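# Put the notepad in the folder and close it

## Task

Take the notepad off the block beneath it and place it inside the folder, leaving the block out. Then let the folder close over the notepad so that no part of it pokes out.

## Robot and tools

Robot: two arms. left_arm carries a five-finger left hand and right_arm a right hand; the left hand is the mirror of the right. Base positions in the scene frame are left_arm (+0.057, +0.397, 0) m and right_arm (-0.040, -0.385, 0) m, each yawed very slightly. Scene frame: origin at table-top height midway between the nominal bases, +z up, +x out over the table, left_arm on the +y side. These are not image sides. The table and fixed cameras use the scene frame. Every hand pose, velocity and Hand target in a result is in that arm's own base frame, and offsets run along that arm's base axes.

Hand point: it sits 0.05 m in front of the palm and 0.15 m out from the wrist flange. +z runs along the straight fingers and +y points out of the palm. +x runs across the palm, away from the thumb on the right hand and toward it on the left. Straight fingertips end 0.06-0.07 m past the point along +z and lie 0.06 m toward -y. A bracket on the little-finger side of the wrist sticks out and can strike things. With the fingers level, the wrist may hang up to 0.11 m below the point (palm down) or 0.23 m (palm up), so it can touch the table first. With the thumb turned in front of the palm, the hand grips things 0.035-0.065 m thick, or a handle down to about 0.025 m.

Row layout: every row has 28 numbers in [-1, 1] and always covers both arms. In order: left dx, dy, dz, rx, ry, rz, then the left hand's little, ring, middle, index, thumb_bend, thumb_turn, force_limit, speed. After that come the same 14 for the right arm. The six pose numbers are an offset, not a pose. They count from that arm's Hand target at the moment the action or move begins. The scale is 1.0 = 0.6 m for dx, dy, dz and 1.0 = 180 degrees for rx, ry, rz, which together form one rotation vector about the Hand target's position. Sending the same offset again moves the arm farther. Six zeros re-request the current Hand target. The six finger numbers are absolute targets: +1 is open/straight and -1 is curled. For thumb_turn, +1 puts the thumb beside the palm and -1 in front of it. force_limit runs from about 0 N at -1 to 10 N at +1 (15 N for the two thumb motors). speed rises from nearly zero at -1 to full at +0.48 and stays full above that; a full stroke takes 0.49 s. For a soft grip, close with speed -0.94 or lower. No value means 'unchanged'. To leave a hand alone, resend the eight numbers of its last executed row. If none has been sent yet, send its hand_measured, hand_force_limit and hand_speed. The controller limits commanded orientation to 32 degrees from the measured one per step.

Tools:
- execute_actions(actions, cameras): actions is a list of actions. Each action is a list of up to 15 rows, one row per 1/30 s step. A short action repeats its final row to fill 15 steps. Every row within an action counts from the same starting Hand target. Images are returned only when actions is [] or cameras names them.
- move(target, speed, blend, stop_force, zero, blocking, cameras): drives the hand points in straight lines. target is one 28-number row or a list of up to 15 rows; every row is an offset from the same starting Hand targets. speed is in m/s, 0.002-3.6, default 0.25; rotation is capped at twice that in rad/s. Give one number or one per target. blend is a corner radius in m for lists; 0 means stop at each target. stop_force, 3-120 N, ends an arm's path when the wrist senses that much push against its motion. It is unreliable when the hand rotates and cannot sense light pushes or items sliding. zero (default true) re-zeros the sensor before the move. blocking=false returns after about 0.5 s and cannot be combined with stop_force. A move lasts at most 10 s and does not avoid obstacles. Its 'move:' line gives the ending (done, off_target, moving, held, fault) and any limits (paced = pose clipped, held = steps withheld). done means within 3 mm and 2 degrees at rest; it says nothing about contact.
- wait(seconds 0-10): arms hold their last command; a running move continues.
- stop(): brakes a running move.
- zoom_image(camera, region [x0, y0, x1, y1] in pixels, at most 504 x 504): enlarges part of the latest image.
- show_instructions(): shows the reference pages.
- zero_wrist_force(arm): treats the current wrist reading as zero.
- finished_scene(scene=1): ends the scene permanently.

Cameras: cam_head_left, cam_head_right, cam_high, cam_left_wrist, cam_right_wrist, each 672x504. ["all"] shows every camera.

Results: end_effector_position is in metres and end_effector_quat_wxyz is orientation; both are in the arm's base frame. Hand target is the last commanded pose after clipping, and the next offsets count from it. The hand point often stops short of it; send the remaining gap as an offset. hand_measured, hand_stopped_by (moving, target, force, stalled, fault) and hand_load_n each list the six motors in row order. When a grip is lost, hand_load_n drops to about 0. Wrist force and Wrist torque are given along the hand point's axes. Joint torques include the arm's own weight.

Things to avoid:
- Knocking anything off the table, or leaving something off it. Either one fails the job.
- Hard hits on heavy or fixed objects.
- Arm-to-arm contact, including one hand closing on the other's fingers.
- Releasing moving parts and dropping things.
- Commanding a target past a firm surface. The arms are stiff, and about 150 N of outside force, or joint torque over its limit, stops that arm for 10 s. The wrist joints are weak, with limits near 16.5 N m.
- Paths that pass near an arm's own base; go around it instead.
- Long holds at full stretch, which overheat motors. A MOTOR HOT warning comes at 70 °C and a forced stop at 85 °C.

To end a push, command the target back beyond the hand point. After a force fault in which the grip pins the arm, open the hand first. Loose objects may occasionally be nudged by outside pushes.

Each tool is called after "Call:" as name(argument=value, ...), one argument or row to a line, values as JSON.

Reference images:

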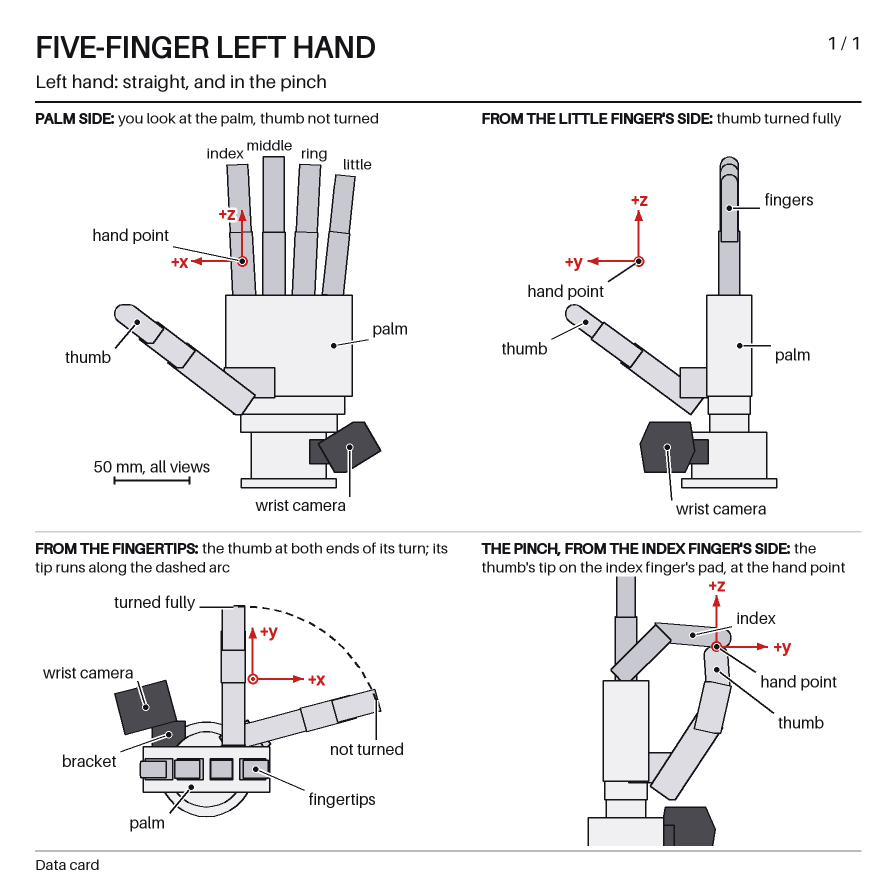

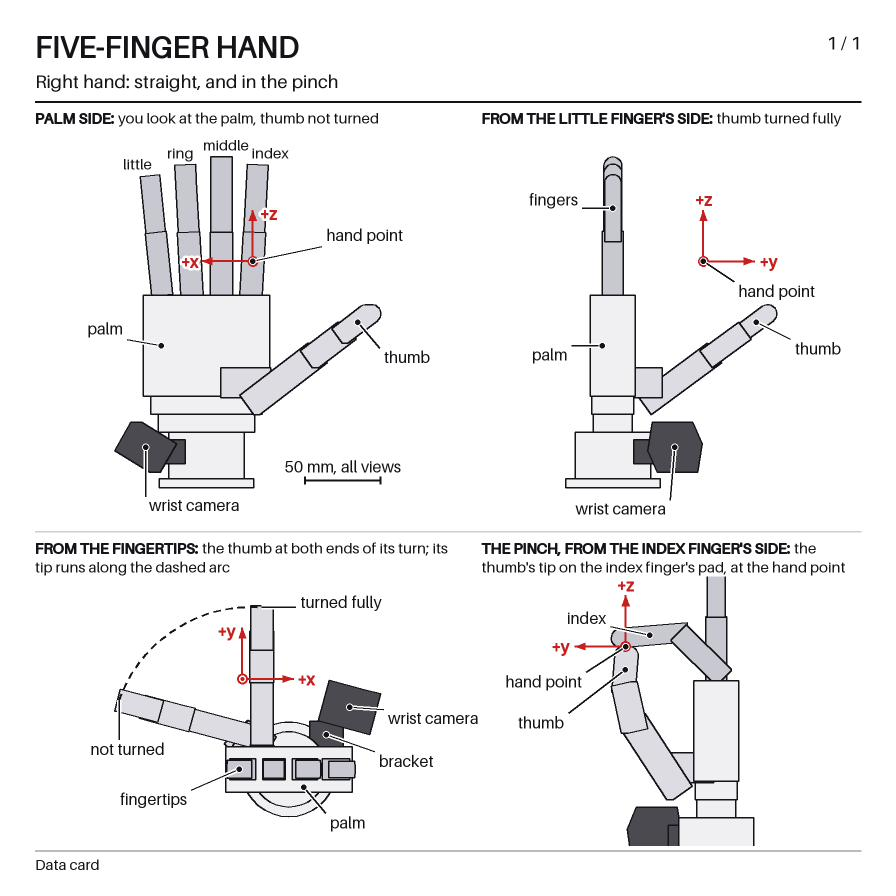

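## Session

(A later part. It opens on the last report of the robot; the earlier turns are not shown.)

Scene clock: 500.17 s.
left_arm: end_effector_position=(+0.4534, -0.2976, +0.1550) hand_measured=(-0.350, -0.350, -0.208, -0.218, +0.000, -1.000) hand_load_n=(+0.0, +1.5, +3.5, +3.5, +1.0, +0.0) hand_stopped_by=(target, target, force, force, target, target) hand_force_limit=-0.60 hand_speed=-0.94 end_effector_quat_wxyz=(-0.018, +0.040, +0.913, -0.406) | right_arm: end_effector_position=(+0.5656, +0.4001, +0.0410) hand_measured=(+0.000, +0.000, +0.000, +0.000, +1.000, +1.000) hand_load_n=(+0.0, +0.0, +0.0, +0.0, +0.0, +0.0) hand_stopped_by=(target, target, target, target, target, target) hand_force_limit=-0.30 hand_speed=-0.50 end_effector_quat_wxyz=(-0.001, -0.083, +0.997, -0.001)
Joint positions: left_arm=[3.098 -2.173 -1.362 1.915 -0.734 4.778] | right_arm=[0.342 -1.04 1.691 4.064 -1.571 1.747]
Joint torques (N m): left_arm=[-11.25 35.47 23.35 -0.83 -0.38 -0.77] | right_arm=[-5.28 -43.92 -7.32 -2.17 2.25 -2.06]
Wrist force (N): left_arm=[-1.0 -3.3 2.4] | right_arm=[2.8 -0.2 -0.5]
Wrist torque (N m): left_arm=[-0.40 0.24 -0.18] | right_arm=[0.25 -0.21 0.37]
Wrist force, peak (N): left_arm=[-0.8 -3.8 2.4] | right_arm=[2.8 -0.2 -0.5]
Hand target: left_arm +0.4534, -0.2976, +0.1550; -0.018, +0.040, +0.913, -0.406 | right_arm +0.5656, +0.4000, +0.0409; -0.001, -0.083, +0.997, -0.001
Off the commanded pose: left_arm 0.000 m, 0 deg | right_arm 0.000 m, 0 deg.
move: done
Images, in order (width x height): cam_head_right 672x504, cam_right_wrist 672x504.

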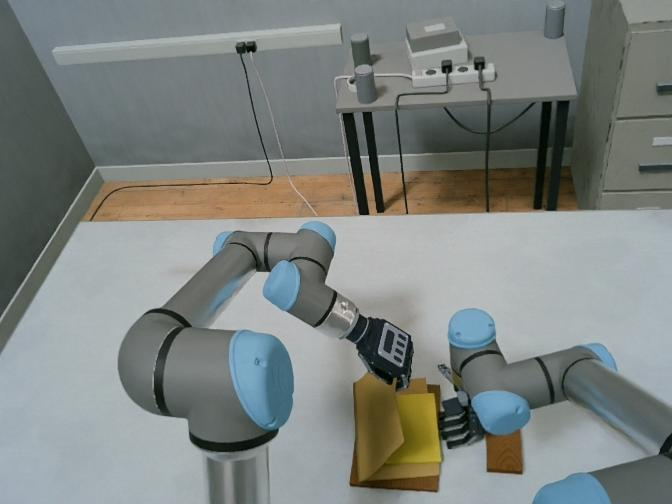

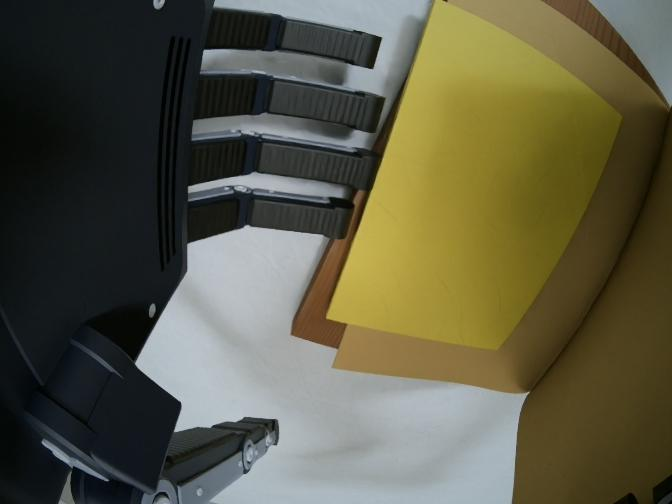

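Call:
move(
  target=[
    [0,0,0,0,0,0,-0.35,-0.35,-0.3,-0.3,0,-1,-0.6,-0.94,0.0,0.035,0,0,0,0,0,0,0,0,1,1,-0.3,-0.5],
  ],
  speed=0.03,
  cameras=["cam_right_wrist","cam_head_right"],
)

Call:
zoom_image(
  camera="cam_head_right",
  region=[330, 340, 540, 504],
)

Scene clock: 503.63 s.
left_arm: end_effector_position=(+0.4534, -0.2976, +0.1550) hand_measured=(-0.350, -0.350, -0.208, -0.218, +0.000, -1.000) hand_load_n=(+0.0, +1.5, +3.5, +3.0, +1.0, +0.0) hand_stopped_by=(target, target, force, force, target, target) hand_force_limit=-0.60 hand_speed=-0.94 end_effector_quat_wxyz=(-0.018, +0.040, +0.913, -0.406) | right_arm: end_effector_position=(+0.5656, +0.4212, +0.0410) hand_measured=(+0.000, +0.000, +0.000, +0.000, +1.000, +1.000) hand_load_n=(+0.0, +0.0, -1.0, +0.0, +0.0, +0.0) hand_stopped_by=(target, target, target, target, target, target) hand_force_limit=-0.30 hand_speed=-0.50 end_effector_quat_wxyz=(-0.001, -0.083, +0.997, -0.001)
Joint positions: left_arm=[3.098 -2.173 -1.362 1.915 -0.734 4.778] | right_arm=[0.373 -1.018 1.654 4.079 -1.571 1.778]
Joint torques (N m): left_arm=[-10.17 35.05 25.57 -0.98 -0.58 -0.84] | right_arm=[-5.55 -42.12 -6.56 -1.39 2.44 -1.54]
Wrist force (N): left_arm=[-0.8 -3.3 2.3] | right_arm=[3.0 -2.6 -2.5]
Wrist torque (N m): left_arm=[-0.42 0.22 -0.16] | right_arm=[0.22 -0.18 0.32]
Wrist force, peak (N): left_arm=[-1.0 -3.8 2.4] | right_arm=[3.0 -3.0 -2.4]
Hand target: left_arm +0.4534, -0.2976, +0.1550; -0.018, +0.040, +0.913, -0.406 | right_arm +0.5656, +0.4210, +0.0409; -0.001, -0.083, +0.997, -0.001
Off the commanded pose: left_arm 0.000 m, 0 deg | right_arm 0.000 m, 0 deg.
move: done
Images, in order (width x height): cam_head_right 672x504, cam_right_wrist 672x504.

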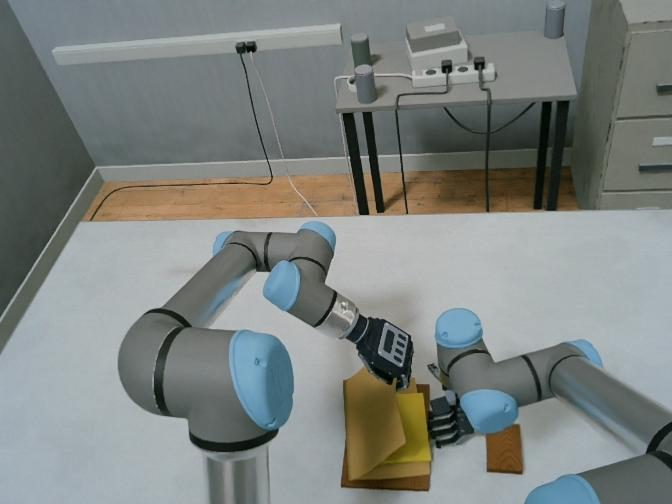

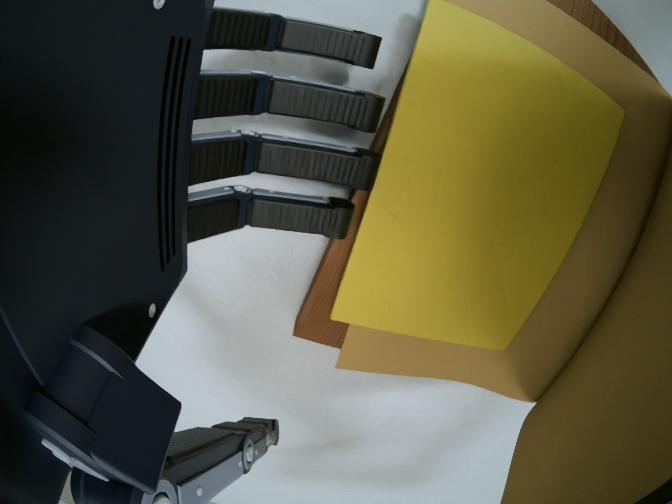

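Scaled by 2.400 from the camera's 672x504 image, which has a finer 960x720 frame.

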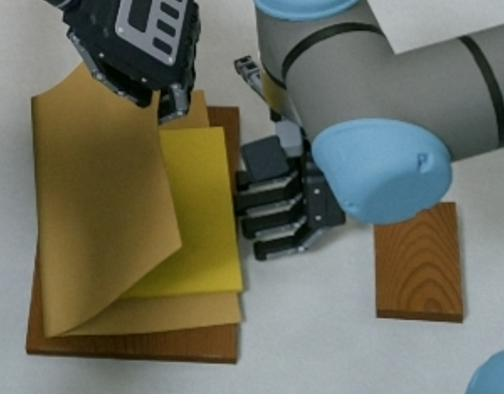

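Call:
move(
  target=[
    [0,0,0,0,0,0,-0.35,-0.35,-0.3,-0.3,0,-1,-0.6,-0.94,0,-0.02,0,0,0,0,0,0,0,0,1,1,-0.3,-0.5],
    [0,0,0,0,0,0,-0.35,-0.35,-0.3,-0.3,0,-1,-0.6,-0.94,0,-0.0683,0.05,0.0657,0.011,0,0.13,0.13,0.13,0.13,1,1,-0.3,-0.5],
    [0,0,0,0,0,0,-0.35,-0.35,-0.3,-0.3,0,-1,-0.6,-0.94,0,-0.0683,0.012,0.0657,0.011,0,0.13,0.13,0.13,0.13,1,1,-0.3,-0.5],
  ],
  speed=[0.06,0.06,0.04],
  cameras=["cam_right_wrist","cam_head_right","cam_high"],
)

Call:
zoom_image(
  camera="cam_head_right",
  region=[320, 340, 530, 504],
)

Scene clock: 514.73 s.
left_arm: end_effector_position=(+0.4534, -0.2976, +0.1550) hand_measured=(-0.350, -0.350, -0.208, -0.218, +0.000, -1.000) hand_load_n=(+0.0, +1.5, +3.5, +3.0, +1.0, -0.5) hand_stopped_by=(target, target, force, force, target, target) hand_force_limit=-0.60 hand_speed=-0.94 end_effector_quat_wxyz=(-0.018, +0.040, +0.913, -0.406) | right_arm: end_effector_position=(+0.5655, +0.3800, +0.0480) hand_measured=(+0.130, +0.130, +0.130, +0.130, +1.000, +1.000) hand_load_n=(+0.0, +0.0, +0.0, +0.0, +0.0, +0.0) hand_stopped_by=(target, target, target, target, target, target) hand_force_limit=-0.30 hand_speed=-0.50 end_effector_quat_wxyz=(-0.010, -0.083, +0.991, +0.104)
Joint positions: left_arm=[3.098 -2.173 -1.362 1.915 -0.734 4.778] | right_arm=[0.229 -1.072 1.784 3.989 -1.363 1.634]
Joint torques (N m): left_arm=[-11.56 37.56 25.2 -0.83 -0.55 -0.66] | right_arm=[7 -42.14 -25.63 0.41 -1.73 1.11]
Wrist force (N): left_arm=[-0.8 -3.4 2.6] | right_arm=[2.4 1.1 -0.1]
Wrist torque (N m): left_arm=[-0.46 0.22 -0.16] | right_arm=[0.34 -0.18 0.51]
Wrist force, peak (N): left_arm=[-0.9 -3.6 2.4] | right_arm=[2.6 -2.0 -2.6]
Hand target: left_arm +0.4534, -0.2976, +0.1550; -0.018, +0.040, +0.913, -0.406 | right_arm +0.5656, +0.3800, +0.0481; -0.010, -0.083, +0.991, +0.104
Off the commanded pose: left_arm 0.000 m, 0 deg | right_arm 0.000 m, 0 deg.
move: done
Images, in order (width x height): cam_head_right 672x504, cam_high 672x504, cam_right_wrist 672x504.

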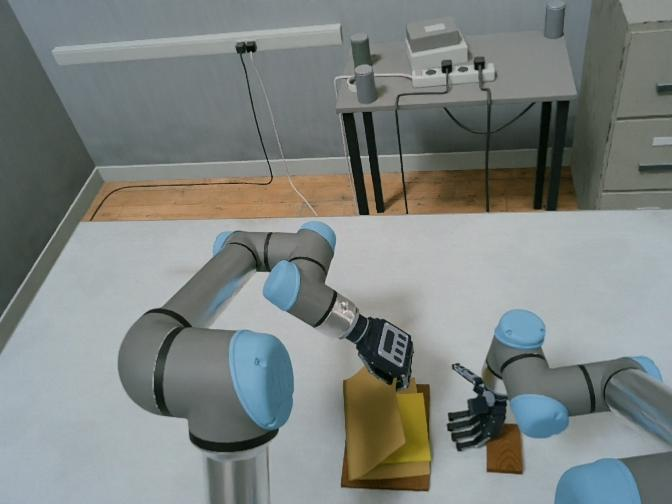

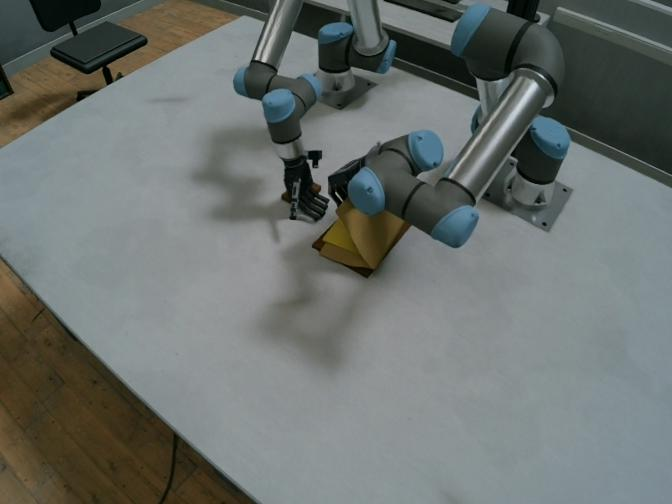

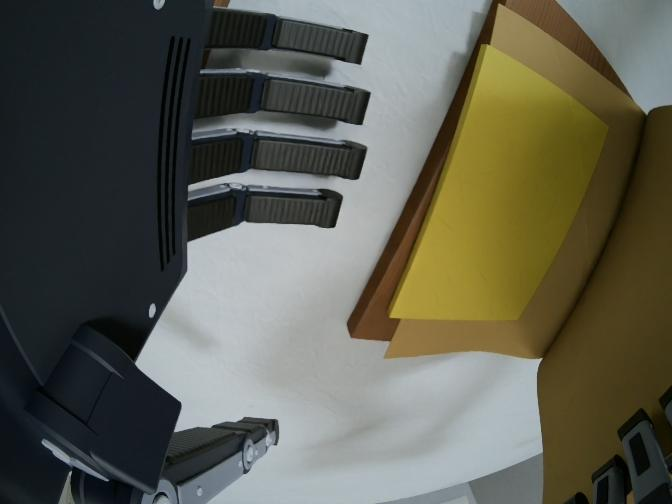

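Scaled by 2.400 from the camera's 672x504 image, which has a finer 960x720 frame.

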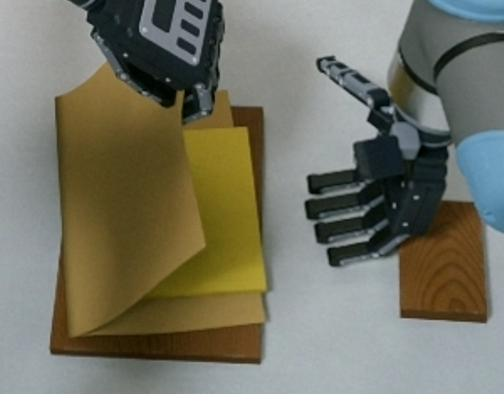

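Call:
move(
  target=[
    [0,0,0,0,0,0,-0.35,-0.35,-0.3,-0.3,0,-1,-0.6,-0.94,0,0,-0.027,0,0,0,0.13,0.13,0.13,0.13,1,1,-0.3,-0.5],
  ],
  speed=0.012,
  stop_force=3,
)

Scene clock: 518.23 s.
left_arm: end_effector_position=(+0.4534, -0.2976, +0.1550) hand_measured=(-0.350, -0.350, -0.208, -0.218, +0.000, -1.000) hand_load_n=(+0.0, +1.5, +3.5, +3.5, +1.0, +0.0) hand_stopped_by=(target, target, force, force, target, target) hand_force_limit=-0.60 hand_speed=-0.94 end_effector_quat_wxyz=(-0.018, +0.040, +0.913, -0.406) | right_arm: end_effector_position=(+0.5656, +0.3800, +0.0386) hand_measured=(+0.130, +0.130, +0.130, +0.130, +1.000, +1.000) hand_load_n=(+0.0, +0.0, -3.0, +0.0, +0.0, +0.5) hand_stopped_by=(target, target, target, target, target, target) hand_force_limit=-0.30 hand_speed=-0.50 end_effector_quat_wxyz=(-0.010, -0.083, +0.991, +0.104)
Joint positions: left_arm=[3.098 -2.173 -1.362 1.915 -0.734 4.778] | right_arm=[0.229 -1.057 1.791 3.968 -1.363 1.634]
Joint torques (N m): left_arm=[-10.73 38.64 24.34 -0.74 -0.42 -0.72] | right_arm=[6 -40.94 -28.91 0.21 0.81 0.87]
Wrist force (N): left_arm=[-0.9 -3.2 2.4] | right_arm=[3.2 1.0 -2.9]
Wrist torque (N m): left_arm=[-0.41 0.24 -0.18] | right_arm=[0.29 -0.08 0.50]
Wrist force, peak (N): left_arm=[-1.1 -3.7 2.2] | right_arm=[4.2 -2.0 -8.6]
Hand target: left_arm +0.4534, -0.2976, +0.1550; -0.018, +0.040, +0.913, -0.406 | right_arm +0.5656, +0.3800, +0.0386; -0.010, -0.083, +0.991, +0.104 (not the last commanded pose)
Off the commanded pose: left_arm 0.000 m, 0 deg | right_arm 0.007 m, 0 deg.
move: contact (right_arm)

Call:
move(
  target=[
    [0,0,0,0,0,0,-0.35,-0.35,-0.3,-0.3,0,-1,-0.6,-0.94,0,0,0.0243,0,0,0,0.13,0.13,0.13,0.13,1,1,-0.3,-0.5],
    [0,0,0,0,0,0,-0.35,-0.35,-0.3,-0.3,0,-1,-0.6,-0.94,0,0.055,0.0243,0,0,0,0.13,0.13,0.13,0.13,1,1,-0.3,-0.5],
    [0,0,0,0,0,0,-0.35,-0.35,-0.3,-0.3,0,-1,-0.6,-0.94,-0.002,0.0867,0.0243,0,0,0,0.13,0.13,0.13,0.13,1,1,-0.3,-0.5],
  ],
  speed=[0.06,0.06,0.02],
  blend=[0.004,0.004,0],
  cameras=["cam_right_wrist","cam_head_right"],
)

Call:
zoom_image(
  camera="cam_head_right",
  region=[320, 340, 530, 504],
)

Scene clock: 524.97 s.
left_arm: end_effector_position=(+0.4534, -0.2976, +0.1550) hand_measured=(-0.350, -0.350, -0.208, -0.218, +0.000, -1.000) hand_load_n=(+0.0, +1.5, +3.5, +3.0, +1.0, -0.5) hand_stopped_by=(target, target, force, force, target, target) hand_force_limit=-0.60 hand_speed=-0.94 end_effector_quat_wxyz=(-0.018, +0.040, +0.913, -0.406) | right_arm: end_effector_position=(+0.5644, +0.4322, +0.0532) hand_measured=(+0.130, +0.130, +0.130, +0.130, +1.000, +1.000) hand_load_n=(+0.0, +0.5, -0.5, +0.0, +0.0, +0.0) hand_stopped_by=(target, target, target, target, target, target) hand_force_limit=-0.30 hand_speed=-0.50 end_effector_quat_wxyz=(-0.010, -0.083, +0.991, +0.104)
Joint positions: left_arm=[3.098 -2.173 -1.362 1.915 -0.734 4.778] | right_arm=[0.311 -1.033 1.707 4.01 -1.364 1.718]
Joint torques (N m): left_arm=[-11.38 38.6 24.6 -0.88 -0.42 -0.52] | right_arm=[-3.61 -39.28 -14.95 0.17 -2.07 -0.53]
Wrist force (N): left_arm=[-0.8 -3.0 2.4] | right_arm=[2.3 0.3 -0.3]
Wrist torque (N m): left_arm=[-0.41 0.22 -0.17] | right_arm=[0.28 -0.14 0.37]
Wrist force, peak (N): left_arm=[-0.9 -3.6 2.5] | right_arm=[3.4 1.1 -3.5]
Hand target: left_arm +0.4534, -0.2976, +0.1550; -0.018, +0.040, +0.913, -0.406 | right_arm +0.5644, +0.4320, +0.0532; -0.010, -0.083, +0.991, +0.104
Off the commanded pose: left_arm 0.000 m, 0 deg | right_arm 0.000 m, 0 deg.
move: done
Images, in order (width x height): cam_head_right 672x504, cam_right_wrist 672x504.

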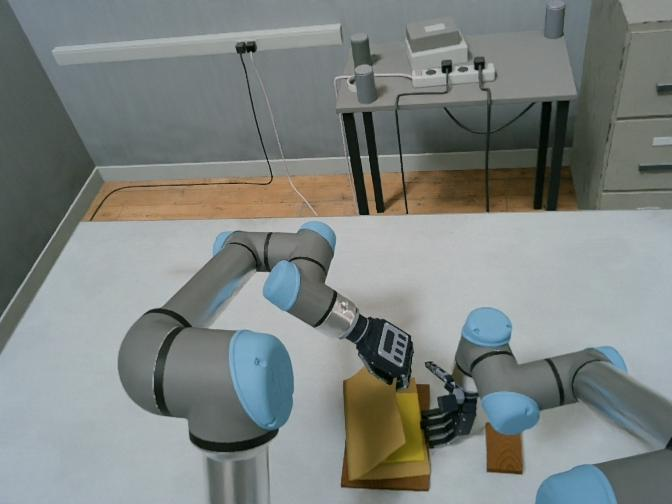

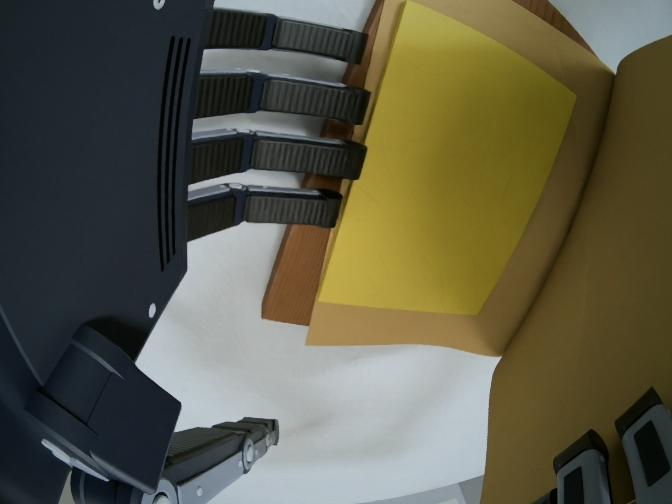

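Scaled by 2.400 from the camera's 672x504 image, which has a finer 960x720 frame.

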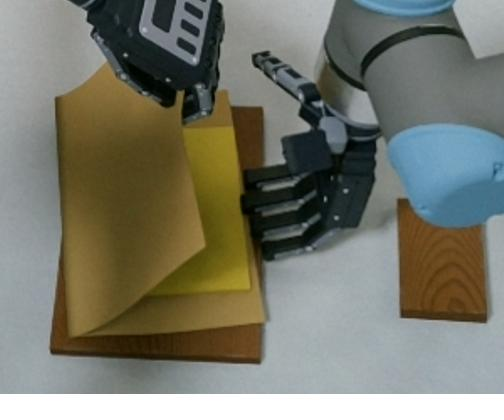

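Call:
move(
  target=[
    [0,0,0,0,0,0,-0.35,-0.35,-0.3,-0.3,0,-1,-0.6,-0.94,0,-0.0167,0,0,0,0,0.13,0.13,0.13,0.13,1,1,-0.3,-0.5],
    [0,0,0,0,0,0,-0.35,-0.35,-0.3,-0.3,0,-1,-0.6,-0.94,0.05,-0.01,0,0,0,0,0.13,0.13,0.13,0.13,1,1,-0.3,-0.5],
    [0,0,0,0,0,0,-0.35,-0.35,-0.3,-0.3,0,-1,-0.6,-0.94,0.05,0.0175,0,0,0,0,0.13,0.13,0.13,0.13,1,1,-0.3,-0.5],
  ],
  speed=[0.06,0.06,0.02],
  blend=[0.002,0.003,0],
  cameras=["cam_right_wrist","cam_head_right"],
)

Call:
zoom_image(
  camera="cam_head_right",
  region=[320, 340, 530, 504],
)

Scene clock: 528.50 s.
left_arm: end_effector_position=(+0.4534, -0.2976, +0.1550) hand_measured=(-0.350, -0.350, -0.208, -0.218, +0.000, -1.000) hand_load_n=(+0.0, +1.5, +3.5, +3.0, +1.0, +0.0) hand_stopped_by=(target, target, force, force, target, target) hand_force_limit=-0.60 hand_speed=-0.94 end_effector_quat_wxyz=(-0.018, +0.040, +0.913, -0.406) | right_arm: end_effector_position=(+0.5944, +0.4427, +0.0532) hand_measured=(+0.130, +0.130, +0.130, +0.130, +1.000, +1.000) hand_load_n=(+0.0, +0.0, +0.0, +0.0, +0.0, +0.0) hand_stopped_by=(target, target, target, target, target, target) hand_force_limit=-0.30 hand_speed=-0.50 end_effector_quat_wxyz=(-0.010, -0.083, +0.991, +0.104)
Joint positions: left_arm=[3.098 -2.173 -1.362 1.915 -0.734 4.778] | right_arm=[0.313 -0.973 1.603 4.054 -1.364 1.72]
Joint torques (N m): left_arm=[-12.28 39.51 24.41 -1.03 -0.32 -0.37] | right_arm=[-3.09 -42.73 -13.48 -0.18 -2.08 -0.35]
Wrist force (N): left_arm=[-0.9 -3.4 2.3] | right_arm=[2.3 0.6 0.0]
Wrist torque (N m): left_arm=[-0.44 0.23 -0.17] | right_arm=[0.31 -0.15 0.38]
Wrist force, peak (N): left_arm=[-0.8 -3.2 2.8] | right_arm=[2.9 0.3 0.3]
Hand target: left_arm +0.4534, -0.2976, +0.1550; -0.018, +0.040, +0.913, -0.406 | right_arm +0.5944, +0.4425, +0.0532; -0.010, -0.083, +0.991, +0.104
Off the commanded pose: left_arm 0.000 m, 0 deg | right_arm 0.000 m, 0 deg.
move: done
Images, in order (width x height): cam_head_right 672x504, cam_right_wrist 672x504.

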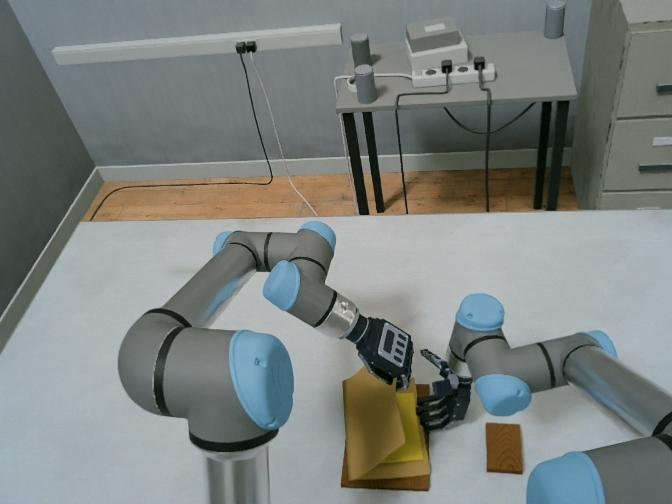

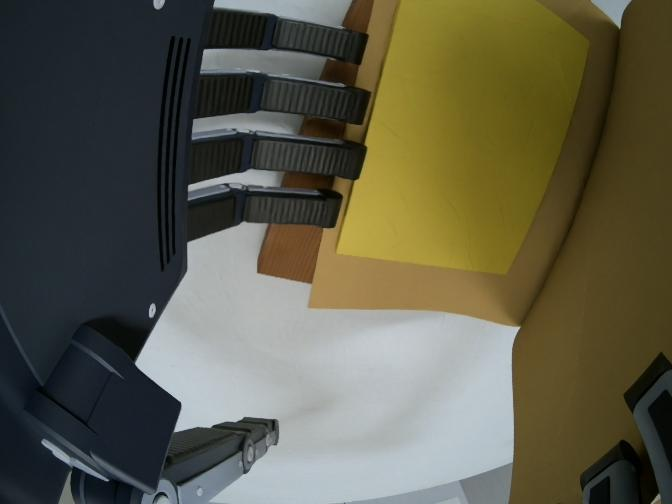

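Scaled by 2.400 from the camera's 672x504 image, which has a finer 960x720 frame.

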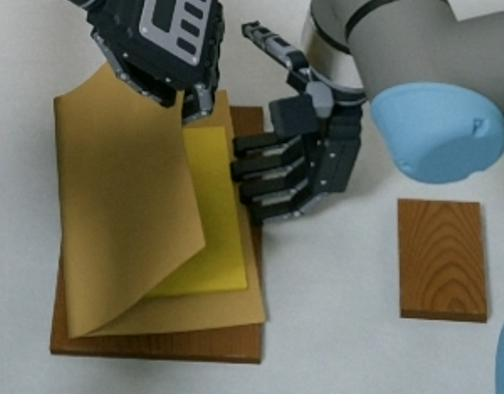

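Call:
move(
  target=[
    [0.0075,-0.0465,-0.0378,0.0778,-0.0034,0.0277,-0.35,-0.35,-0.3,-0.3,0,-1,-0.6,-0.94,0,-0.1,0.0,0,0,0,0.13,0.13,0.13,0.13,1,1,-0.3,-0.5],
    [0.0147,-0.0902,-0.0957,0.1669,0,0.0543,-0.35,-0.35,-0.3,-0.3,0,-1,-0.6,-0.94,-0.02,-0.25,0.1,0,0,0,0.13,0.13,0.13,0.13,1,1,-0.3,-0.5],
    [0.0185,-0.1135,-0.1488,0.2281,0.006,0.0691,-0.35,-0.35,-0.3,-0.3,0,-1,-0.6,-0.94,-0.0583,-0.4875,0.245,0,0,0,0.13,0.13,0.13,0.13,1,1,-0.3,-0.5],
  ],
  speed=[0.09,0.09,0.09],
  blend=[0.01,0.01,0],
  cameras=["cam_left_wrist","cam_head_right","cam_head_left","cam_high"],
)

Call:
zoom_image(
  camera="cam_head_right",
  region=[320, 340, 530, 504],
)

Scene clock: 548.33 s.
left_arm: end_effector_position=(+0.4644, -0.3658, +0.0657) hand_measured=(-0.350, -0.350, -0.208, -0.218, +0.000, -1.000) hand_load_n=(+0.0, +1.5, +3.5, +3.0, +1.0, -0.5) hand_stopped_by=(target, target, force, force, target, target) hand_force_limit=-0.60 hand_speed=-0.94 end_effector_quat_wxyz=(+0.004, -0.070, +0.996, -0.061) | right_arm: end_effector_position=(+0.5595, +0.1500, +0.2003) hand_measured=(+0.130, +0.130, +0.130, +0.130, +1.000, +1.000) hand_load_n=(+0.0, +0.0, +0.0, +0.0, +0.0, +0.0) hand_stopped_by=(target, target, target, target, target, target) hand_force_limit=-0.30 hand_speed=-0.50 end_effector_quat_wxyz=(-0.010, -0.083, +0.991, +0.103)
Joint positions: left_arm=[2.69 -2.49 -0.889 1.876 -1.468 4.118] | right_arm=[-0.18 -1.411 1.782 4.415 -1.376 1.217]
Joint torques (N m): left_arm=[12.41 64.89 8.21 -0.33 1.03 1.39] | right_arm=[8.09 -19.95 -10.45 -5.65 -0.28 2.07]
Wrist force (N): left_arm=[-0.9 -1.5 0.7] | right_arm=[2.1 1.1 0.3]
Wrist torque (N m): left_arm=[-0.13 0.12 0.13] | right_arm=[0.31 -0.19 0.47]
Wrist force, peak (N): left_arm=[-1.1 -3.4 2.7] | right_arm=[2.4 1.4 0.0]
Hand target: left_arm +0.4645, -0.3657, +0.0657; +0.004, -0.070, +0.996, -0.061 | right_arm +0.5594, +0.1500, +0.2002; -0.010, -0.083, +0.991, +0.104
Off the commanded pose: left_arm 0.000 m, 0 deg | right_arm 0.000 m, 0 deg.
move: done
Images, in order (width x height): cam_head_left 672x504, cam_head_right 672x504, cam_high 672x504, cam_left_wrist 672x504.

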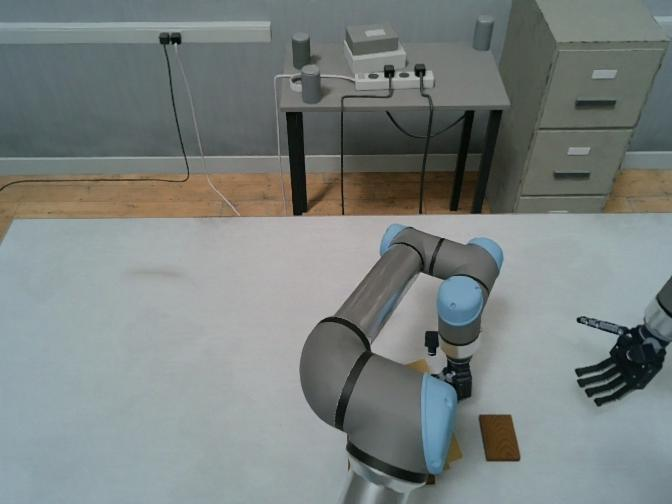

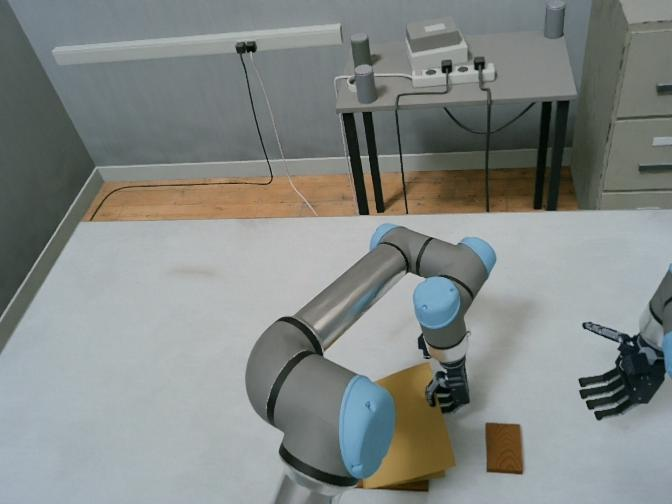

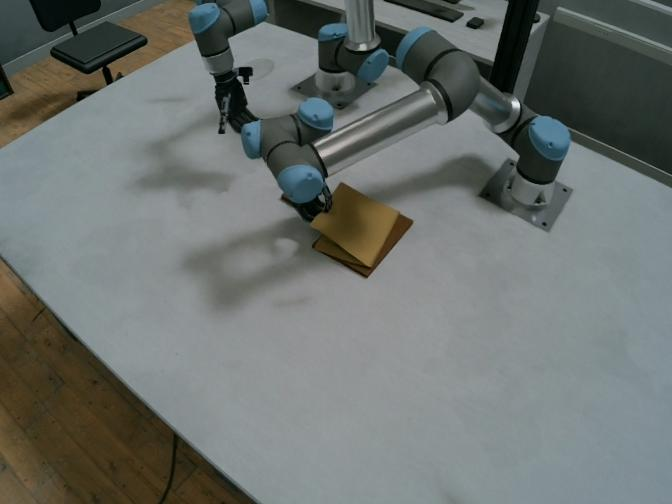

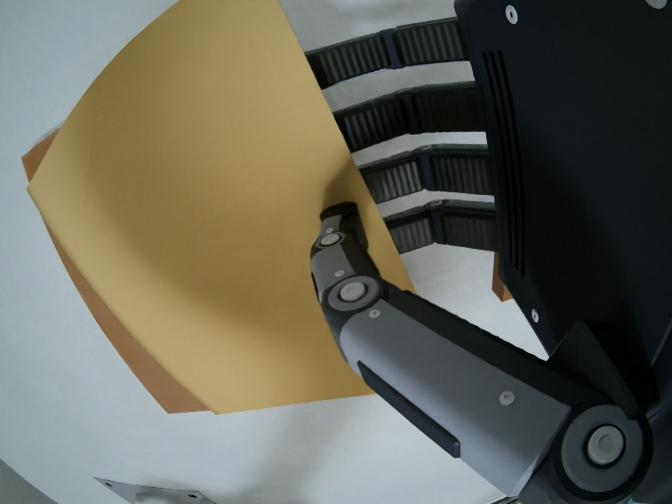

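Scaled by 2.400 from the camera's 672x504 image, which has a finer 960x720 frame.

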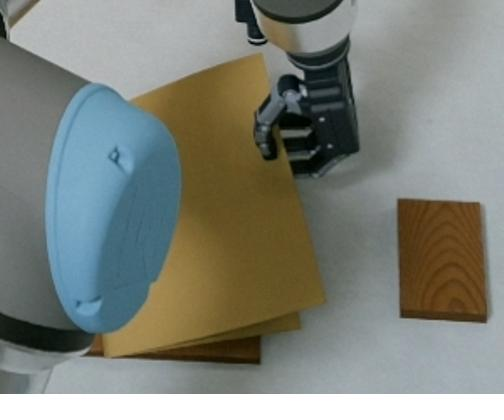

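Call:
move(
  target=[
    [0,0,-0.0395,0.0383,0.0067,0.0222,-0.35,-0.35,-0.3,-0.3,0,-1,-0.6,-0.94,0,0,0,0,0,0,0.13,0.13,0.13,0.13,1,1,-0.3,-0.5],
  ],
  speed=0.04,
  stop_force=5,
  cameras=["cam_left_wrist","cam_head_right","cam_right_wrist","cam_high"],
)

Call:
zoom_image(
  camera="cam_head_right",
  region=[320, 340, 530, 504],
)

Call:
zoom_image(
  camera="cam_high",
  region=[260, 160, 440, 300],
)

Scene clock: 558.23 s.
left_arm: end_effector_position=(+0.4645, -0.3657, +0.0420) hand_measured=(-0.350, -0.350, -0.208, -0.218, +0.000, -1.000) hand_load_n=(+0.0, +1.0, +3.5, +3.5, +1.0, +0.0) hand_stopped_by=(target, target, force, force, target, target) hand_force_limit=-0.60 hand_speed=-0.94 end_effector_quat_wxyz=(+0.000, -0.105, +0.995, +0.000) | right_arm: end_effector_position=(+0.5594, +0.1500, +0.2002) hand_measured=(+0.130, +0.130, +0.130, +0.130, +1.000, +1.000) hand_load_n=(+0.0, +0.0, +0.0, +0.0, -0.5, +0.0) hand_stopped_by=(target, target, target, target, target, target) hand_force_limit=-0.30 hand_speed=-0.50 end_effector_quat_wxyz=(-0.010, -0.083, +0.991, +0.104)
Joint positions: left_arm=[2.657 -2.591 -0.788 1.808 -1.57 4.018] | right_arm=[-0.18 -1.411 1.782 4.415 -1.376 1.217]
Joint torques (N m): left_arm=[13.16 66.17 8.63 -0.35 1.12 1.2] | right_arm=[8.26 -20.39 -9.57 -5.58 3.44 -0.23]
Wrist force (N): left_arm=[-1.0 -1.3 0.6] | right_arm=[2.1 0.9 0.3]
Wrist torque (N m): left_arm=[-0.07 0.17 0.16] | right_arm=[0.27 -0.20 0.46]
Wrist force, peak (N): left_arm=[-1.3 -1.9 0.4] | right_arm=[2.5 1.1 0.1]
Hand target: left_arm +0.4645, -0.3657, +0.0420; +0.000, -0.105, +0.995, +0.000 | right_arm +0.5594, +0.1500, +0.2002; -0.010, -0.083, +0.991, +0.104
Off the commanded pose: left_arm 0.000 m, 0 deg | right_arm 0.000 m, 0 deg.
move: done
Images, in order (width x height): cam_head_right 672x504, cam_high 672x504, cam_left_wrist 672x504, cam_right_wrist 672x504.

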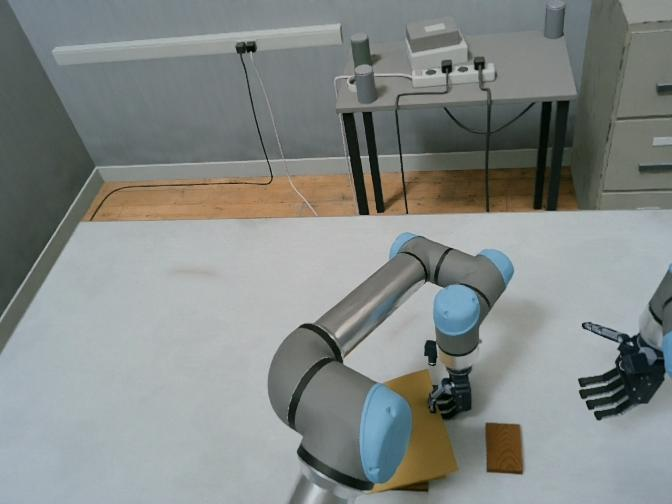

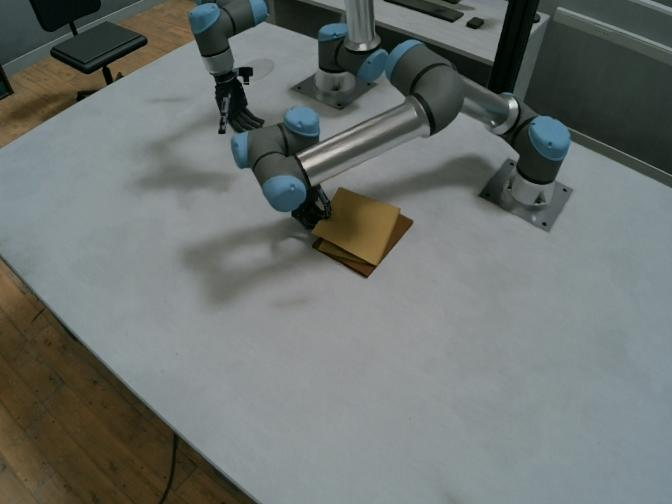

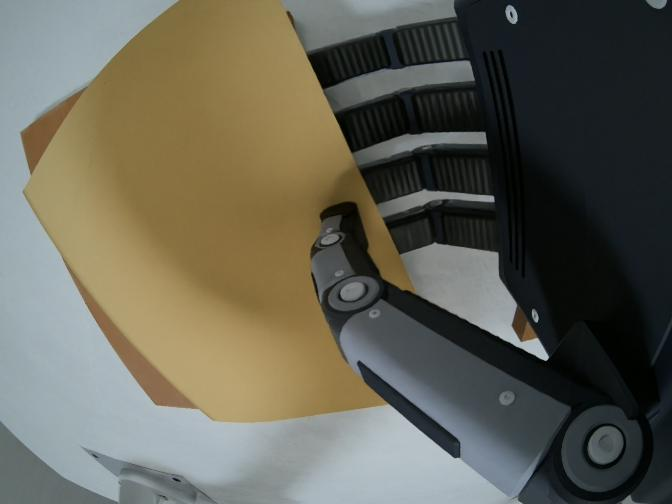

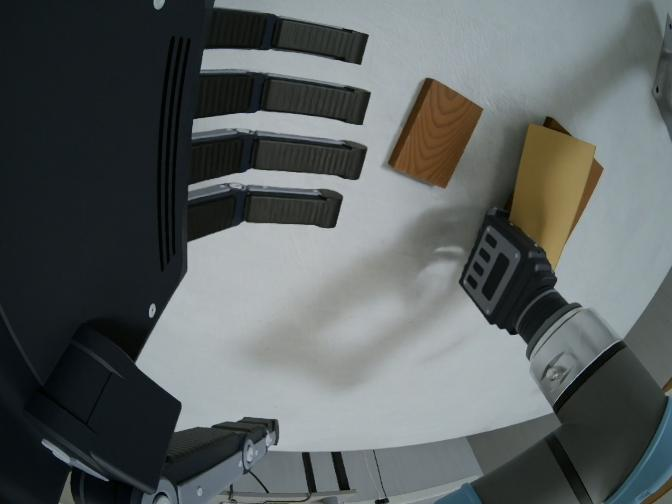

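Scaled by 2.400 from the camera's 672x504 image, which has a finer 960x720 frame.

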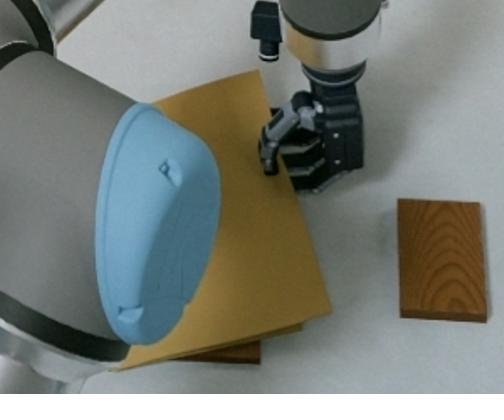

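Scaled by 2.800 from the camera's 672x504 image, which has a finer 960x720 frame.

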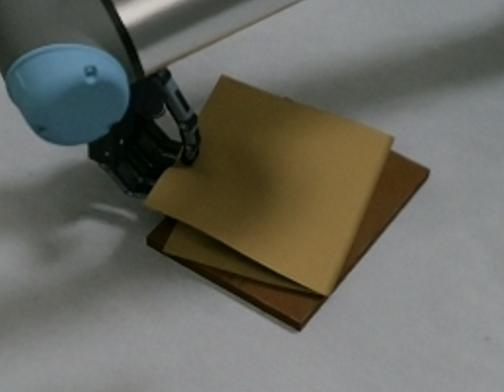

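Call:
move(
  target=[
    [0,0,-0.0117,0,0,0,-0.35,-0.35,-0.3,-0.3,0,-1,-0.6,-0.94,0,0,0,0,0,0,0.13,0.13,0.13,0.13,1,1,-0.3,-0.5],
    [0,0,-0.0117,0,0,0,-0.35,-0.35,-0.3,-0.3,1,-1,-0.6,-0.6,0,0,0,0,0,0,0.13,0.13,0.13,0.13,1,1,-0.3,-0.5],
  ],
  speed=0.04,
  cameras=["cam_left_wrist"],
)

Scene clock: 564.83 s.
left_arm: end_effector_position=(+0.4645, -0.3657, +0.0350) hand_measured=(-0.350, -0.350, -0.208, -0.220, +1.000, -1.000) hand_load_n=(+0.0, +0.0, +0.0, +0.0, +0.0, +0.0) hand_stopped_by=(target, target, force, force, target, target) hand_force_limit=-0.60 hand_speed=-0.60 end_effector_quat_wxyz=(+0.000, -0.105, +0.995, +0.000) | right_arm: end_effector_position=(+0.5594, +0.1500, +0.2002) hand_measured=(+0.130, +0.130, +0.130, +0.130, +1.000, +1.000) hand_load_n=(+0.0, +0.0, +0.0, +0.0, +0.0, +0.0) hand_stopped_by=(target, target, target, target, target, target) hand_force_limit=-0.30 hand_speed=-0.50 end_effector_quat_wxyz=(-0.010, -0.083, +0.991, +0.104)
Joint positions: left_arm=[2.657 -2.597 -0.796 1.822 -1.57 4.018] | right_arm=[-0.18 -1.411 1.782 4.415 -1.376 1.217]
Joint torques (N m): left_arm=[13.2 66.43 23.27 -5.26 1.14 1.02] | right_arm=[8.57 -22.06 -9.63 -5.36 3.16 -1.83]
Wrist force (N): left_arm=[-0.5 -1.1 0.7] | right_arm=[2.1 1.0 0.2]
Wrist torque (N m): left_arm=[-0.05 0.15 0.16] | right_arm=[0.30 -0.20 0.47]
Wrist force, peak (N): left_arm=[-1.0 -1.7 0.7] | right_arm=[2.3 1.2 0.2]
Hand target: left_arm +0.4645, -0.3657, +0.0350; +0.000, -0.105, +0.995, +0.000 | right_arm +0.5594, +0.1500, +0.2002; -0.010, -0.083, +0.991, +0.104
Off the commanded pose: left_arm 0.000 m, 0 deg | right_arm 0.000 m, 0 deg.
move: done
Images, in order (width x height): cam_left_wrist 672x504.

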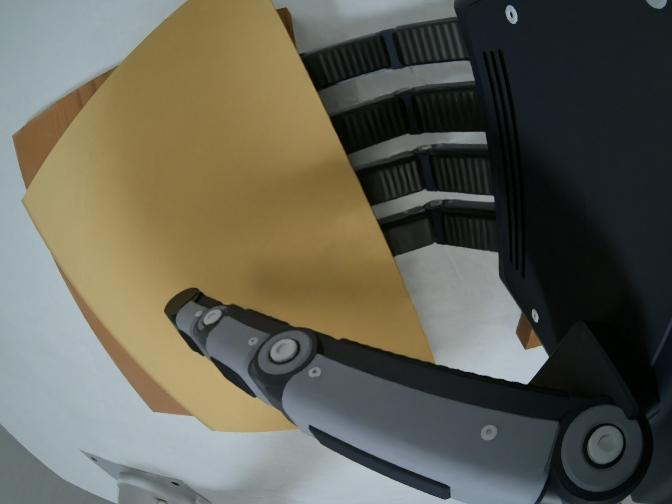

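Call:
move(
  target=[
    [0,0,0.1,0,0,0,1,1,1,1,1,-1,-0.6,-0.85,0,0,0,0,0,0,0.13,0.13,0.13,0.13,1,1,-0.3,-0.5],
  ],
  speed=0.028,
  cameras=["cam_left_wrist","cam_head_right","cam_high"],
)

Call:
zoom_image(
  camera="cam_high",
  region=[260, 160, 440, 300],
)

Scene clock: 569.90 s.
left_arm: end_effector_position=(+0.4645, -0.3657, +0.0950) hand_measured=(+1.000, +1.000, +1.000, +1.000, +1.000, -1.000) hand_load_n=(+0.0, +0.0, +0.0, +0.0, -0.5, +0.0) hand_stopped_by=(target, target, target, target, target, target) hand_force_limit=-0.60 hand_speed=-0.85 end_effector_quat_wxyz=(+0.000, -0.105, +0.995, +0.000) | right_arm: end_effector_position=(+0.5594, +0.1500, +0.2002) hand_measured=(+0.130, +0.130, +0.130, +0.130, +1.000, +1.000) hand_load_n=(+0.0, +0.5, +0.0, +0.0, +0.0, +0.0) hand_stopped_by=(target, target, target, target, target, target) hand_force_limit=-0.30 hand_speed=-0.50 end_effector_quat_wxyz=(-0.010, -0.083, +0.991, +0.104)
Joint positions: left_arm=[2.657 -2.558 -0.715 1.702 -1.57 4.018] | right_arm=[-0.18 -1.411 1.782 4.415 -1.376 1.217]
Joint torques (N m): left_arm=[11.91 41.85 11.67 -0.67 0.32 0.51] | right_arm=[8.06 -23.21 -9.91 -5.33 3.34 -2.22]
Wrist force (N): left_arm=[-0.3 -1.0 0.5] | right_arm=[2.3 1.0 0.3]
Wrist torque (N m): left_arm=[-0.08 0.09 0.12] | right_arm=[0.29 -0.22 0.48]
Wrist force, peak (N): left_arm=[-0.5 -1.6 0.6] | right_arm=[2.4 1.2 0.1]
Hand target: left_arm +0.4645, -0.3657, +0.0950; +0.000, -0.105, +0.995, +0.000 | right_arm +0.5594, +0.1500, +0.2002; -0.010, -0.083, +0.991, +0.104
Off the commanded pose: left_arm 0.000 m, 0 deg | right_arm 0.000 m, 0 deg.
move: done
Images, in order (width x height): cam_head_right 672x504, cam_high 672x504, cam_left_wrist 672x504.

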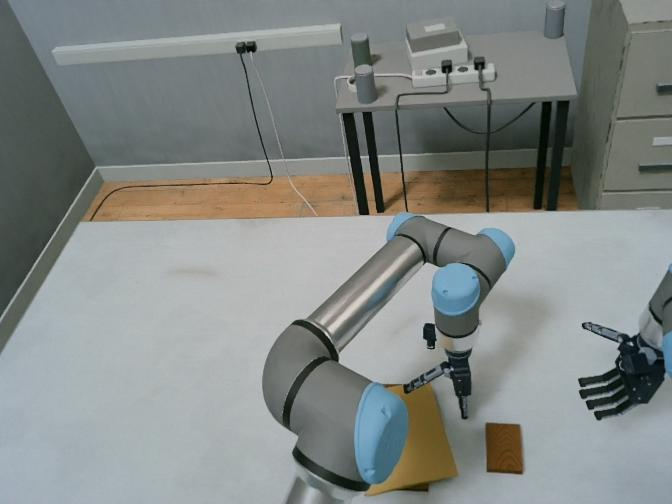

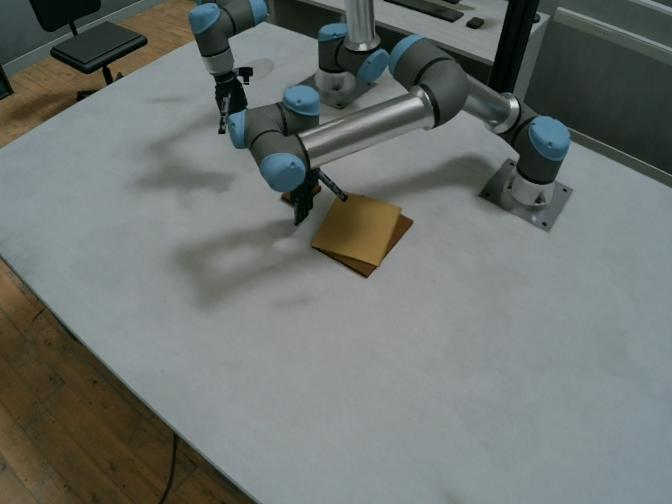

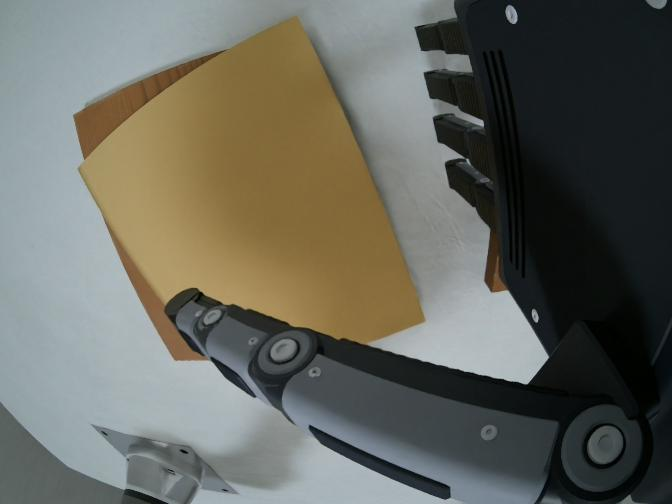

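Scaled by 2.800 from the camera's 672x504 image, which has a finer 960x720 frame.

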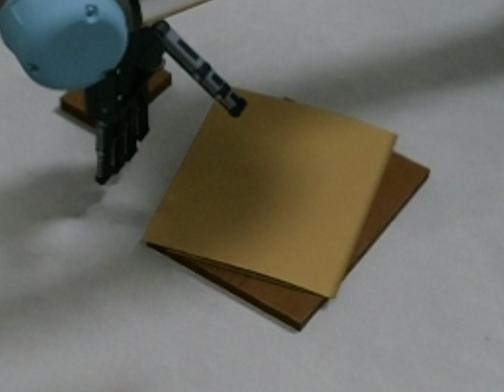

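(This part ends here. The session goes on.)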